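# Put one tray bread packet flat on each plate

## Task

Take bread packets from the tray and lay exactly one flat on each plate, leaving the remaining two packets on the tray. The tray, the basket and the plates must stay roughly where they started, and the basket must stay upright. When finished, neither arm may be in contact with anything on the table.

## Robot and tools

Robot: two arms, left_arm and right_arm. Each has a parallel two-finger gripper and a wrist camera. The calibrated base positions are left_arm (-0.029, +0.281, +0.041) m and right_arm (-0.048, -0.315, +0.003) m, both yawed only very slightly.

Scene frame: the origin is at table-top height, halfway between the two nominal bases. +z points up, +x points out over the table, and +y points toward left_arm. The arm names do not match left and right in the images. Reported hand positions (metres) and quaternions (wxyz) are in this frame and may be off by a few centimetres. Each gripper's fingers point along its own +z and close along its own y. end_effector_position is the spot between the finger pads, about 1 cm short of the tips.

A row is 14 numbers, each between -1 and 1. The first seven belong to left_arm: dx, dy, dz, rx, ry, rz, opening. The next seven belong to right_arm in the same order. Both arms must always be filled in. The six pose numbers are offsets, not poses. They are measured along the axes of that arm's current Hand target, starting from that Hand target. A value of 1.0 means 0.6 m or 180 degrees. rx, ry and rz together form one rotation vector. Opening is absolute: +1 is fully open (0.094 m), -1 is shut, and 0 is half open. To keep an arm still, send zeros for its six pose numbers and repeat its current opening.

execute_actions(actions, cameras): actions is a list of actions. Each action is a list of up to 15 rows, and each row lasts one 1/30 s step. If fewer than 15 rows are given, the last row is held for the rest of the action. Every row in an action counts from the Hand target at the start of that action, so sending the same offset again moves the arm further. An empty list only returns the state and images. cameras picks which images come back: omit it or give ["all"] for all, [] for none. The names are cam_head_left, cam_head_right, cam_left_wrist and cam_right_wrist, each 672x504.

move(target, speed, blend, opening_speed, blocking, cameras): target is one 14-number row or a list of up to 15 rows. Every row is an offset from the same starting Hand targets, not from the previous row. speed is the path top speed in m/s, from 0.002 to 2.9 with a default of 0.25; rotation is allowed twice that in rad/s. speed can be one number or one per target. blend, in metres, rounds the corners of a list. opening_speed, 0.2 or more per second on the -1..1 scale, closes or opens the fingers gradually. Use a low value on the soft bread packets so they are not crushed. With blocking=false the call returns early while the move continues. Paths last between 0.5 s and 10 s and do not avoid obstacles. The result adds a "move:" line giving the ending (done, off_target, moving, held, fault) and any limits. limits=paced means the command was clipped; limits=held means a check withheld steps. done means the arm rests within 10 mm and 2 degrees of its target; it says nothing about contact.

wait(seconds 0 to 10) lets the scene run with the last commands held. stop brakes a running move. zoom_image(camera, region [x0,y0,x1,y1] in pixels, at most 504x504) magnifies part of the camera's latest image. read_manual gives only licence texts. finished_scene(scene = the current scene number) ends the scene and cannot be undone.

Result lines: Hand target is the last commanded pose after clipping, and the next offsets start from it. The gripper often stops a little short of it, sometimes a centimetre or more, because of friction. Another command, even all zeros, asks for that pose again. Each step, orientation commands are limited to 40 degrees away from the measured orientation. grip_measured is the finger opening on the command scale and may read up to about 2.7 mm wide when empty. Tool commands shows the present gripper commands. A velocity list reading "within noise" means that arm is still. Joint torques include the arm's own weight and are noisy; joints 1 to 3 wrap at ±28 N m. A MOTOR HOT line warns of heating. Above that, a fault folds the arm and disables it. Heating comes from holding loads, staying stretched out, or pushing toward poses the arm cannot reach.

Gripping: the fingers press at full force from roughly 0.05 below the reading at first contact, and further for soft items. To release, command an opening well above grip_measured. An arm blocked by an object keeps pushing until you command it back past the gripper.

Avoid: dropping packets, letting go while they are still moving, fast contacts, and pressing far past a contact. Do not let anything leave the table. Never let the arms or grippers hit or squeeze each other; the clearance check does not guard gripper against gripper. Keep paths away from an arm's own base, because passing near it can flip the shoulder posture. A wrist camera cable resting on something counts as touching it. Loose objects may occasionally be nudged by outside pushes, so check the final state with the cameras before finishing.

Each tool is called by a JSON object that holds its "name" and its "arguments".

## Session

{"name": "execute_actions", "arguments": {"actions": []}}

Scene clock: 0.00 s.
left_arm: end_effector_position=(+0.1825, +0.0569, +0.2732) grip_measured=+1.000 end_effector_quat_wxyz=(+0.565, +0.146, +0.725, -0.364) | right_arm: end_effector_position=(+0.2084, -0.1957, +0.1658) grip_measured=+1.000 end_effector_quat_wxyz=(+0.580, -0.057, +0.764, +0.277)
Joint positions: left_arm=[-0.898 0.652 0.319 0.237 -0.109 -0.384 0.094] | right_arm=[0.233 0.529 0.106 0.244 -0.225 0.33 0.094]
Joint velocities: within noise
Joint torques (N m): no reading
Heat: left arm: 29 °C; right arm: 30 °C.
Hand target: left_arm +0.1825, +0.0569, +0.2839; +0.574, +0.144, +0.716, -0.370 | right_arm +0.2078, -0.1959, +0.1661; +0.579, -0.058, +0.765, +0.276
Tool commands: left_gripper/opening=+1.0 right_gripper/opening=+1.0
camera_calibration:
cam_left_wrist: T_world_to_cam=[[-0.601912, -0.708112, 0.36916, 0.051263], [-0.600326, 0.0963941, -0.793925, 0.361037], [0.526603, -0.69949, -0.483119, 0.166568], [0, 0, 0, 1]] pos_world=[0.15988, 0.118011, 0.348184]
cam_right_wrist: T_world_to_cam=[[0.422858, -0.834738, -0.352708, -0.191305], [-0.651562, -0.00955605, -0.758535, 0.296642], [0.629808, 0.550564, -0.547925, 0.155997], [0, 0, 0, 1]] pos_world=[0.175928, -0.242741, 0.243013]

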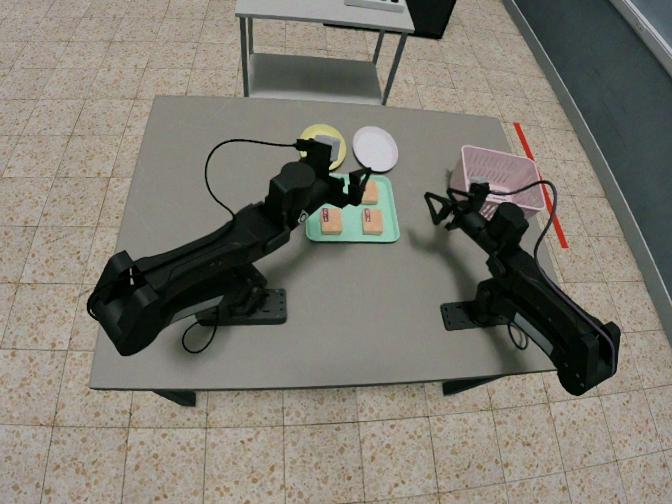

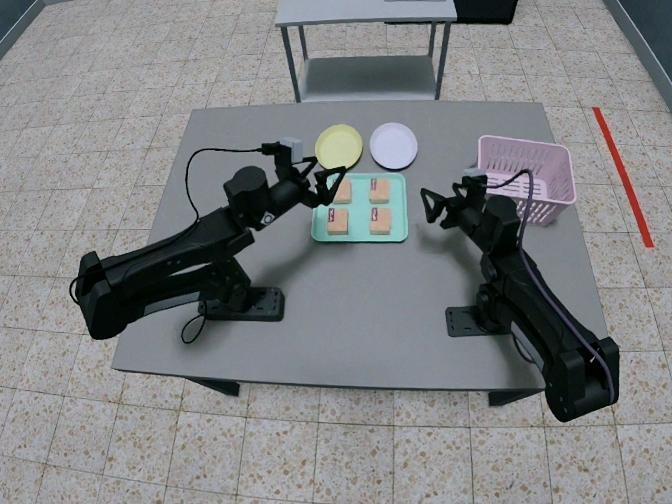

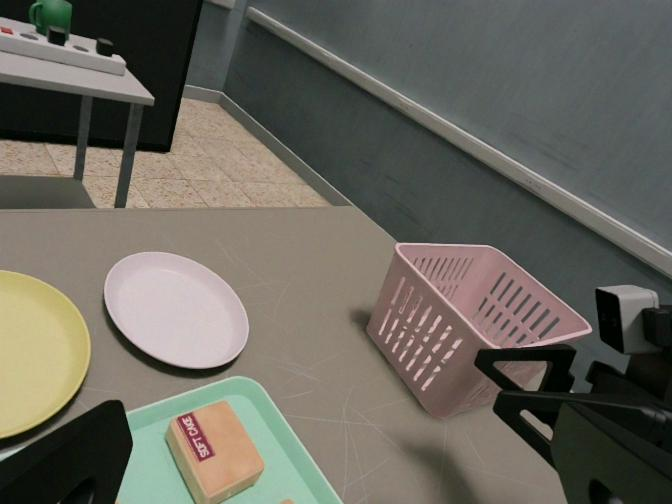

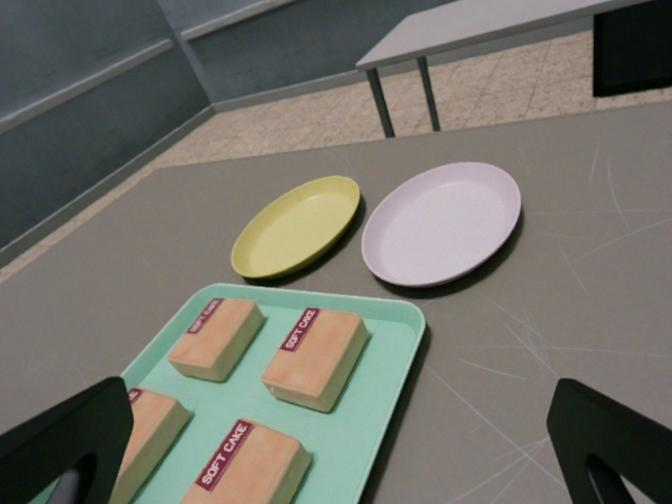

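{"name": "move", "arguments": {"target": [0.2358,0.2143,0.139,-0.2656,0.2483,-0.0291,0.7,0.0355,-0.0133,0.1285,0.1862,0.2389,-0.0102,0.7], "speed": 0.35}}

Scene clock: 23.03 s.
left_arm: end_effector_position=(+0.2709, +0.0594, +0.0919) grip_measured=+0.702 end_effector_quat_wxyz=(+0.246, +0.009, +0.969, +0.000) | right_arm: end_effector_position=(+0.2679, -0.1604, +0.1300) grip_measured=+0.701 end_effector_quat_wxyz=(+0.262, -0.002, +0.965, +0.009)
Joint positions: left_arm=[-0.82 1.704 1.024 -0.526 -0.346 -0.719 0.08] | right_arm=[0.529 1.463 1.072 -0.716 0.268 0.519 0.08]
Joint velocities: within noise
Joint torques (N m): left_arm=[0.29 -6.22 8.94 0.61 -0.34 -0.06] | right_arm=[0.5 -5.27 9.1 0.81 0.27 0.1]
Heat: left arm: 32 °C; right arm: 33 °C.
Hand target: left_arm +0.2808, +0.0559, +0.0999; +0.259, +0.000, +0.966, +0.000 | right_arm +0.2701, -0.1600, +0.1301; +0.259, +0.001, +0.966, +0.000
Off the commanded pose: left_arm 0.013 m, 2 deg | right_arm 0.002 m, 1 deg.
move: off_target (left_arm)
camera_calibration:
cam_left_wrist: T_world_to_cam=[[0.0031009, -0.999744, -0.0224103, 0.062638], [-0.997979, -0.00167154, -0.063521, 0.316402], [0.0634673, 0.022562, -0.997729, 0.164018], [0, 0, 0, 1]] pos_world=[0.305158, 0.0594503, 0.185148]
cam_right_wrist: T_world_to_cam=[[0.021459, -0.999431, -0.0260116, -0.160978], [-0.996104, -0.0191473, -0.086079, 0.311996], [0.085532, 0.0277574, -0.995949, 0.19958], [0, 0, 0, 1]] pos_world=[0.297164, -0.160452, 0.22144]

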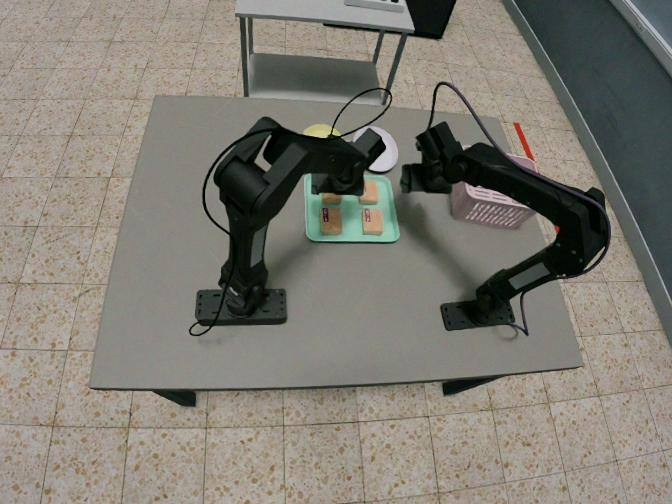

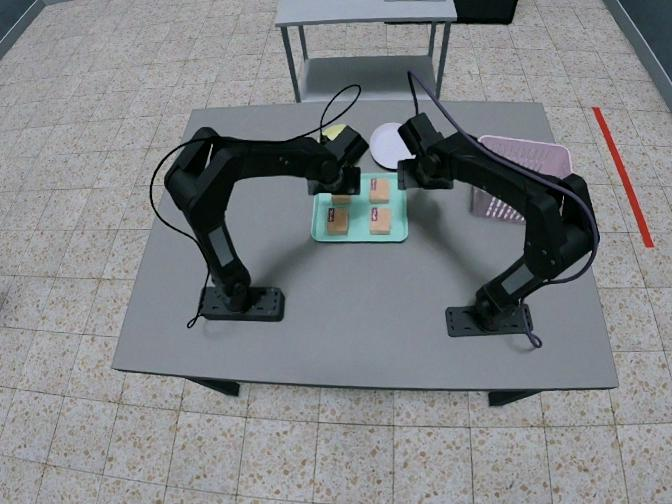

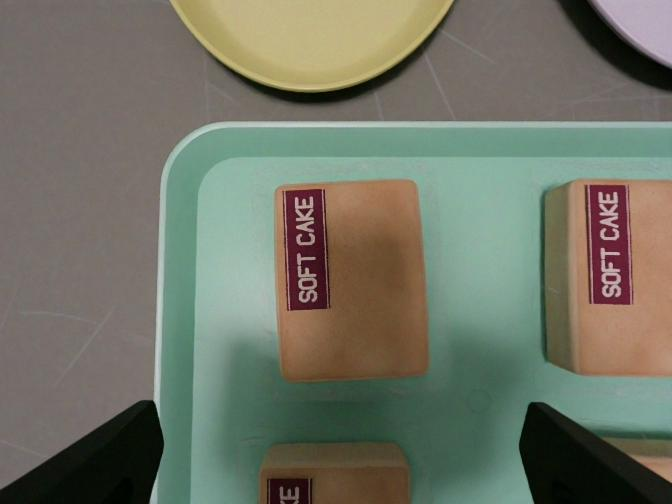

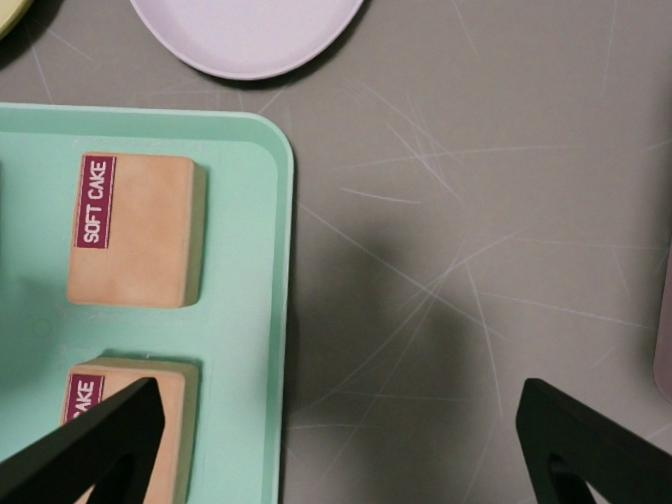

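{"name": "move", "arguments": {"target": [[0.0448,0.0068,0.1548,-0.0067,0,-0.0116,0.7,0,0,0,0,0,0,0.7],[0.0448,0.0068,0.1548,-0.0067,0,-0.0116,0,0,0,0,0,0,0,0.7],[-0.0552,0.0068,-0.0182,-0.0067,0,-0.0116,0,0,0,0,0,0,0,0.7],[-0.28,0.0235,0.1617,0,0,0,0,-0.01,0.17,0.0827,0,0,0,0.7]], "speed": [0.15,0.2,0.18,0.25], "opening_speed": 0.6}}

Scene clock: 53.77 s.
left_arm: end_effector_position=(+0.4669, +0.0769, +0.0958) grip_measured=+0.172 end_effector_quat_wxyz=(+0.251, -0.005, +0.968, +0.005) | right_arm: end_effector_position=(+0.2945, -0.0604, +0.0928) grip_measured=+0.701 end_effector_quat_wxyz=(+0.255, -0.004, +0.967, +0.006)
Joint positions: left_arm=[-0.487 2.229 1.773 -0.66 -0.231 -0.424 0.055] | right_arm=[0.719 1.831 1.333 -0.679 0.342 0.699 0.08]
Joint velocities: within noise
Joint torques (N m): left_arm=[-0.43 -10.4 9.78 0.81 -0.11 0.08] | right_arm=[0.17 -8.76 8.8 0.88 0.32 0.1]
Heat: left arm: 32 °C; right arm: 33 °C.
Hand target: left_arm +0.4747, +0.0699, +0.0997; +0.258, +0.000, +0.966, +0.000 | right_arm +0.3004, -0.0581, +0.0903; +0.259, +0.001, +0.966, +0.000
Off the commanded pose: left_arm 0.011 m, 1 deg | right_arm 0.007 m, 1 deg.
move: off_target (left_arm); target 2's new opening was sent with left_arm's hand 0.011 m and 1 deg from that target
camera_calibration:
cam_left_wrist: T_world_to_cam=[[0.0319106, -0.999171, -0.0252698, 0.0663744], [-0.99688, -0.0299908, -0.0730124, 0.514918], [0.072194, 0.0275208, -0.997011, 0.150518], [0, 0, 0, 1]] pos_world=[0.500326, 0.0776198, 0.189341]
cam_right_wrist: T_world_to_cam=[[0.0249516, -0.999495, -0.0196682, -0.0642063], [-0.997186, -0.023493, -0.0711921, 0.335966], [0.0706941, 0.0213892, -0.997269, 0.161628], [0, 0, 0, 1]] pos_world=[0.325197, -0.0597381, 0.183842]

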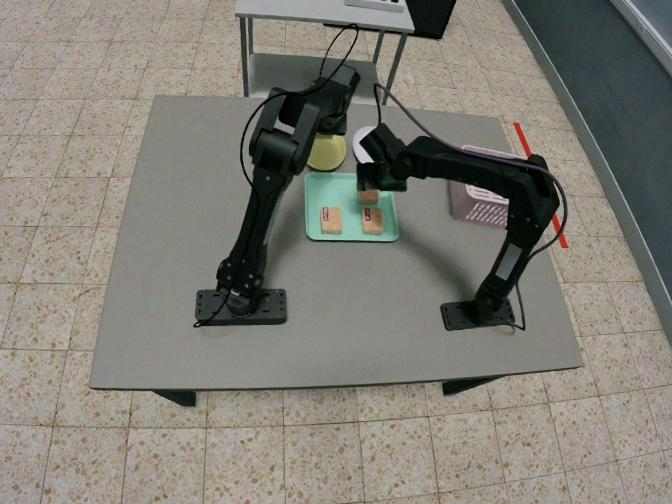

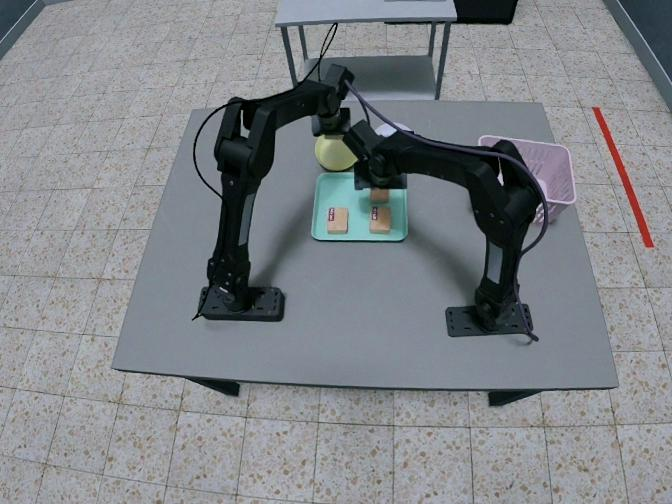

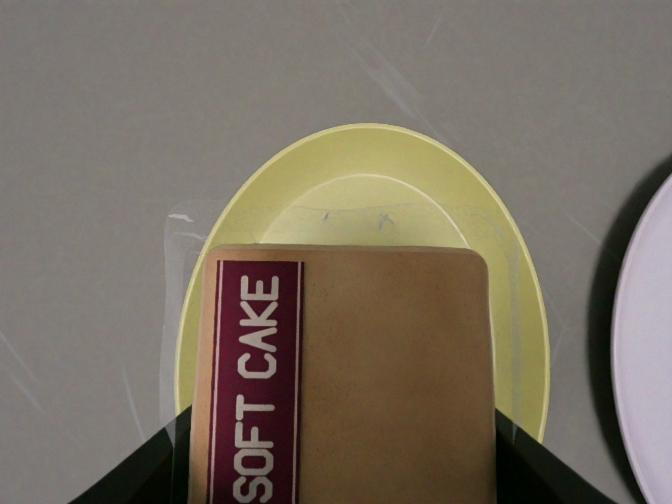

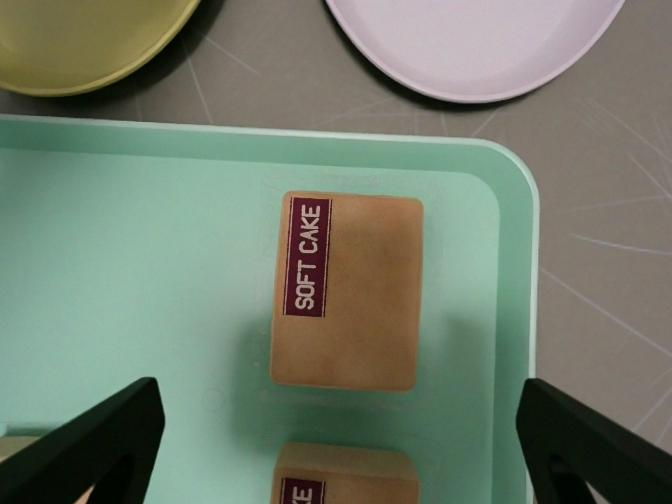

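{"name": "move", "arguments": {"target": [[0.0867,-0.0015,0.1245,0,0,0,0,0.0477,-0.0123,0.1443,0.0083,0,0.0144,0.7],[0.0867,-0.0015,0.1245,0,0,0,0.95,0.0477,-0.0123,0.1443,0.0083,0,0.0144,0]], "speed": [0.12,0.2], "opening_speed": 0.6, "cameras": ["cam_left_wrist","cam_right_wrist"]}}

Scene clock: 83.43 s.
left_arm: end_effector_position=(+0.4700, +0.0702, +0.0208) grip_measured=+0.948 end_effector_quat_wxyz=(+0.264, -0.002, +0.965, -0.003) | right_arm: end_effector_position=(+0.3192, -0.0585, +0.0167) grip_measured=+0.256 end_effector_quat_wxyz=(+0.265, +0.021, +0.964, +0.008)
Joint positions: left_arm=[-0.495 2.332 1.62 -0.373 -0.231 -0.424 0.092] | right_arm=[0.686 2.003 1.232 -0.383 0.35 0.712 0.059]
Joint velocities: within noise
Joint torques (N m): left_arm=[-0.5 -10.73 5.09 1.02 -0.14 -0.01] | right_arm=[-0.43 -9.54 5.5 1.01 0.3 0.1]
Heat: left arm: 35 °C; right arm: 34 °C.
Hand target: left_arm +0.4670, +0.0691, +0.0091; +0.259, +0.000, +0.966, +0.000 | right_arm +0.3189, -0.0655, +0.0010; +0.259, +0.026, +0.965, -0.007
Off the commanded pose: left_arm 0.012 m, 1 deg | right_arm 0.017 m, 2 deg.
move: off_target (left_arm, right_arm); target 2's new opening was sent with right_arm's hand 0.017 m and 2 deg from that target
camera_calibration:
cam_left_wrist: T_world_to_cam=[[0.0235004, -0.999667, -0.0106864, 0.0614172], [-0.994816, -0.0223257, -0.099215, 0.511265], [0.0989434, 0.0129626, -0.995009, 0.0641625], [0, 0, 0, 1]] pos_world=[0.500823, 0.0719794, 0.115224]
cam_right_wrist: T_world_to_cam=[[-0.0219731, -0.99908, -0.0368372, -0.0490857], [-0.995377, 0.0253077, -0.092647, 0.357706], [0.093494, 0.0346312, -0.995017, 0.0773902], [0, 0, 0, 1]] pos_world=[0.347738, -0.0607734, 0.108337]
Images, in order (width x height): cam_left_wrist 672x504, cam_right_wrist 672x504.

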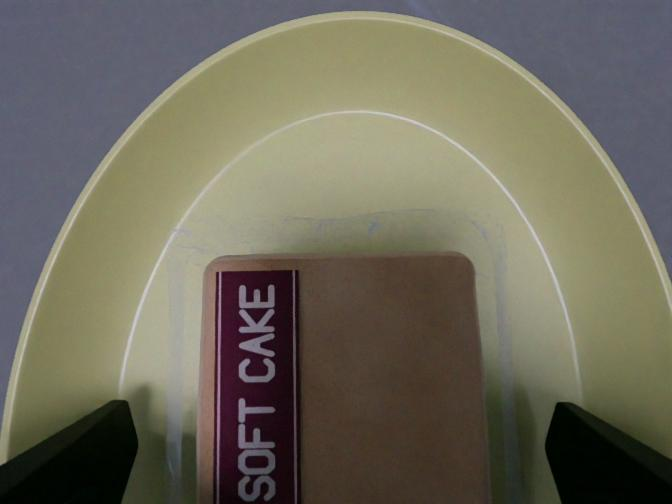

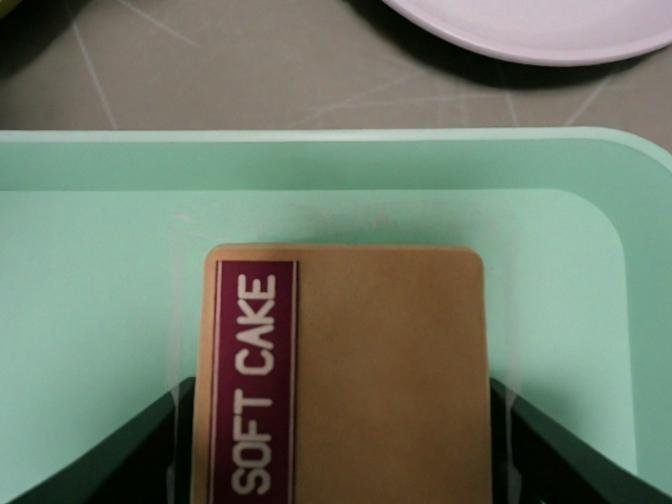

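{"name": "move", "arguments": {"target": [[0,0,-0.12,0,0,0,0.95,-0.1,0,-0.1733,0,0,0,0],[0,0.1,-0.25,0,0,0,0.95,-0.3138,-0.0565,0.0097,-0.0083,0,-0.0144,0]], "speed": [0.15,0.22], "cameras": ["cam_left_wrist","cam_right_wrist","cam_head_right"]}}

Scene clock: 95.97 s.
left_arm: end_effector_position=(+0.3957, +0.1269, +0.1275) grip_measured=+0.948 end_effector_quat_wxyz=(+0.250, -0.002, +0.968, +0.005) | right_arm: end_effector_position=(+0.4819, -0.1114, +0.1064) grip_measured=+0.245 end_effector_quat_wxyz=(+0.275, +0.007, +0.962, +0.005)
Joint positions: left_arm=[-0.452 1.871 1.368 -0.605 -0.214 -0.387 0.092] | right_arm=[0.375 2.291 2.045 -0.808 0.217 0.389 0.058]
Joint velocities: within noise
Joint torques (N m): left_arm=[0.17 -12.26 5 0.78 -0.08 0.08] | right_arm=[0.34 -12.49 9.36 0.9 0.07 -0.02]
Heat: left arm: 33 °C; right arm: 33 °C.
Hand target: left_arm +0.3921, +0.1291, +0.1389; +0.259, +0.000, +0.966, +0.000 | right_arm +0.4828, -0.1082, +0.0904; +0.259, +0.001, +0.966, +0.000
Off the commanded pose: left_arm 0.012 m, 1 deg | right_arm 0.017 m, 2 deg.
move: off_target (left_arm, right_arm)
camera_calibration:
cam_left_wrist: T_world_to_cam=[[0.0258694, -0.999309, -0.0266713, 0.121922], [-0.997134, -0.0238973, -0.0717801, 0.446907], [0.0710932, 0.0284517, -0.997064, 0.186258], [0, 0, 0, 1]] pos_world=[0.42923, 0.127219, 0.221042]
cam_right_wrist: T_world_to_cam=[[0.00368847, -0.999725, -0.0231627, -0.108991], [-0.993741, -0.00107831, -0.111704, 0.527688], [0.111648, 0.0234298, -0.993472, 0.143153], [0, 0, 0, 1]] pos_world=[0.508804, -0.111746, 0.198639]
Images, in order (width x height): cam_head_right 672x504, cam_left_wrist 672x504, cam_right_wrist 672x504.

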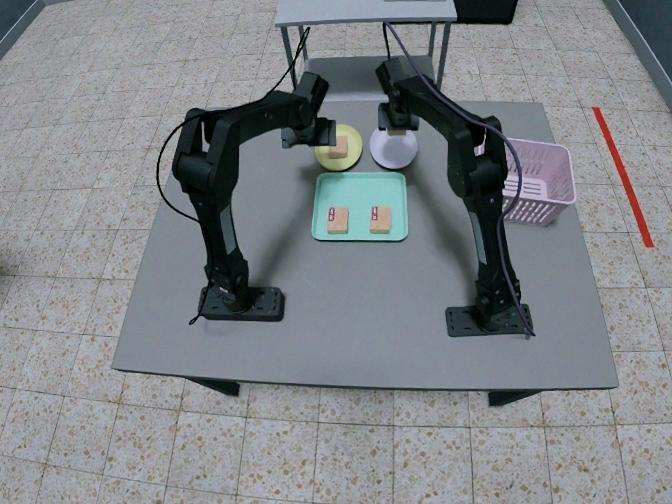

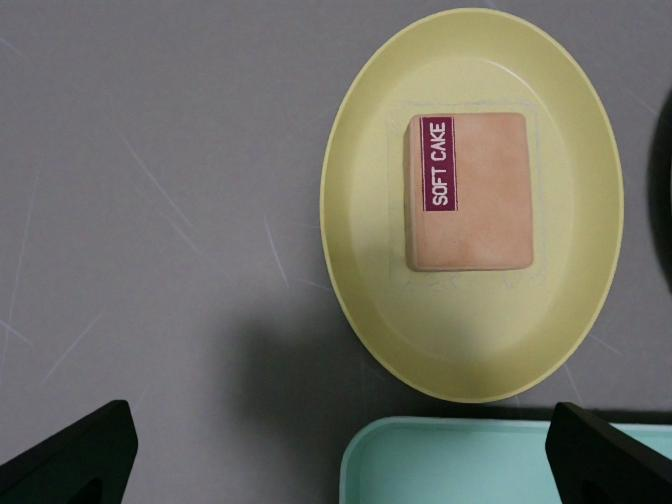

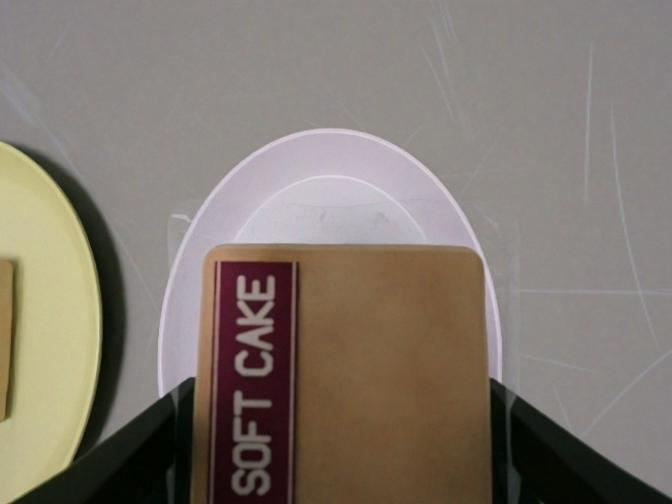

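{"name": "move", "arguments": {"target": [[0,0,0,0,0,0,0.95,0.0835,0,0.1413,0,0,0,0],[0,0,0,0,0,0,0.95,0.0835,0,0.1413,0,0,0,0.95],[0,0,0,0,0,0,0.95,0.0835,0,0.0213,0,0,0,0.95],[0,0,0,0,0,0,0.95,0.0835,0,-0.1,0,0,0,0.95]], "speed": [0.12,0.2,0.12,0.2], "opening_speed": 0.6}}

Scene clock: 113.57 s.
left_arm: end_effector_position=(+0.3956, +0.1269, +0.1274) grip_measured=+0.948 end_effector_quat_wxyz=(+0.250, -0.002, +0.968, +0.004) | right_arm: end_effector_position=(+0.4147, -0.1035, +0.1124) grip_measured=+0.949 end_effector_quat_wxyz=(+0.260, -0.003, +0.966, +0.007)
Joint positions: left_arm=[-0.452 1.871 1.368 -0.606 -0.214 -0.387 0.092] | right_arm=[0.45 2.065 1.723 -0.753 0.233 0.444 0.092]
Joint velocities: within noise
Joint torques (N m): left_arm=[0.17 -12.26 4.98 0.78 -0.08 0.08] | right_arm=[0.21 -16.09 6.19 0.81 0.24 0.1]
Heat: left arm: 35 °C; right arm: 34 °C.
Hand target: left_arm +0.3921, +0.1291, +0.1389; +0.258, +0.000, +0.966, +0.000 | right_arm +0.4093, -0.1082, +0.1171; +0.259, +0.001, +0.966, +0.000
Off the commanded pose: left_arm 0.012 m, 1 deg | right_arm 0.009 m, 1 deg.
move: off_target (left_arm); target 2's new opening was sent with right_arm's hand 0.027 m and 2 deg from that target
camera_calibration:
cam_left_wrist: T_world_to_cam=[[0.0257478, -0.999312, -0.0266992, 0.121981], [-0.997194, -0.0237969, -0.070976, 0.446638], [0.0702918, 0.0284518, -0.997121, 0.186522], [0, 0, 0, 1]] pos_world=[0.429133, 0.127219, 0.220942]
cam_right_wrist: T_world_to_cam=[[0.0233711, -0.999505, -0.0210456, -0.10899], [-0.996439, -0.0215833, -0.0815036, 0.457168], [0.0810091, 0.0228755, -0.996451, 0.169275], [0, 0, 0, 1]] pos_world=[0.444374, -0.102942, 0.203641]

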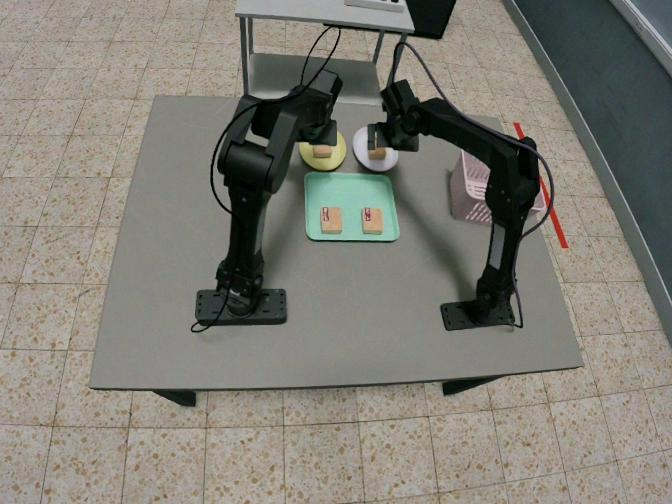

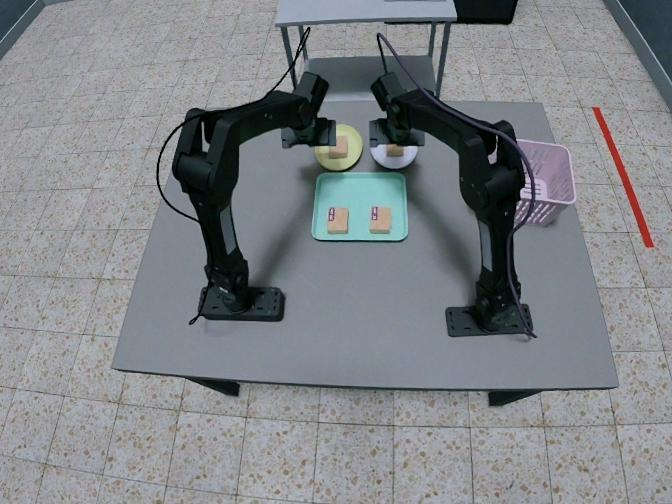

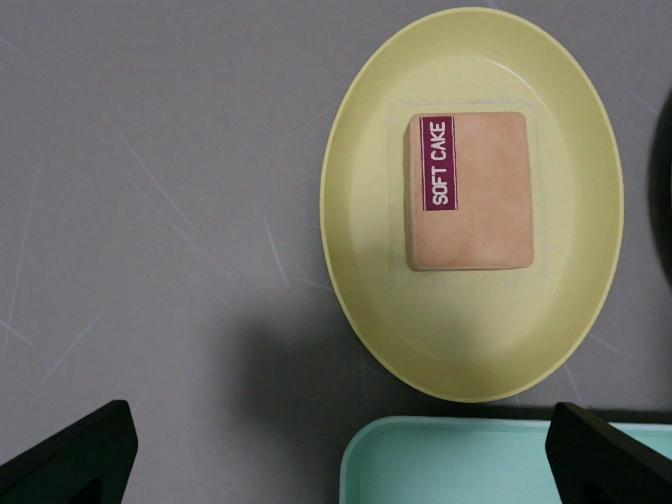

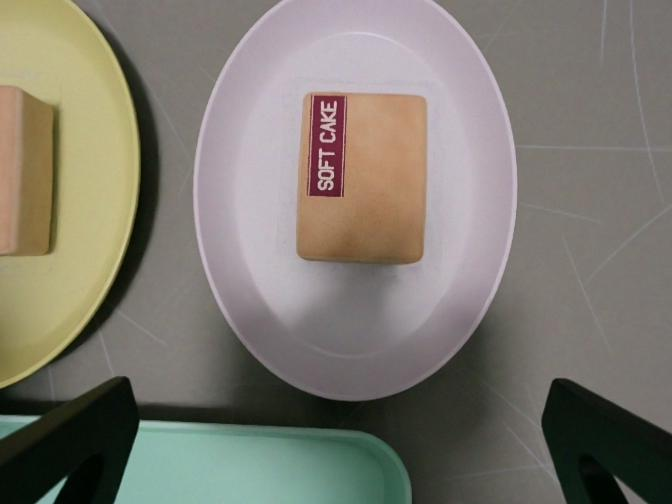

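{"name": "finished_scene", "arguments": {"scene": 2}}

The scene is finished: the task was done.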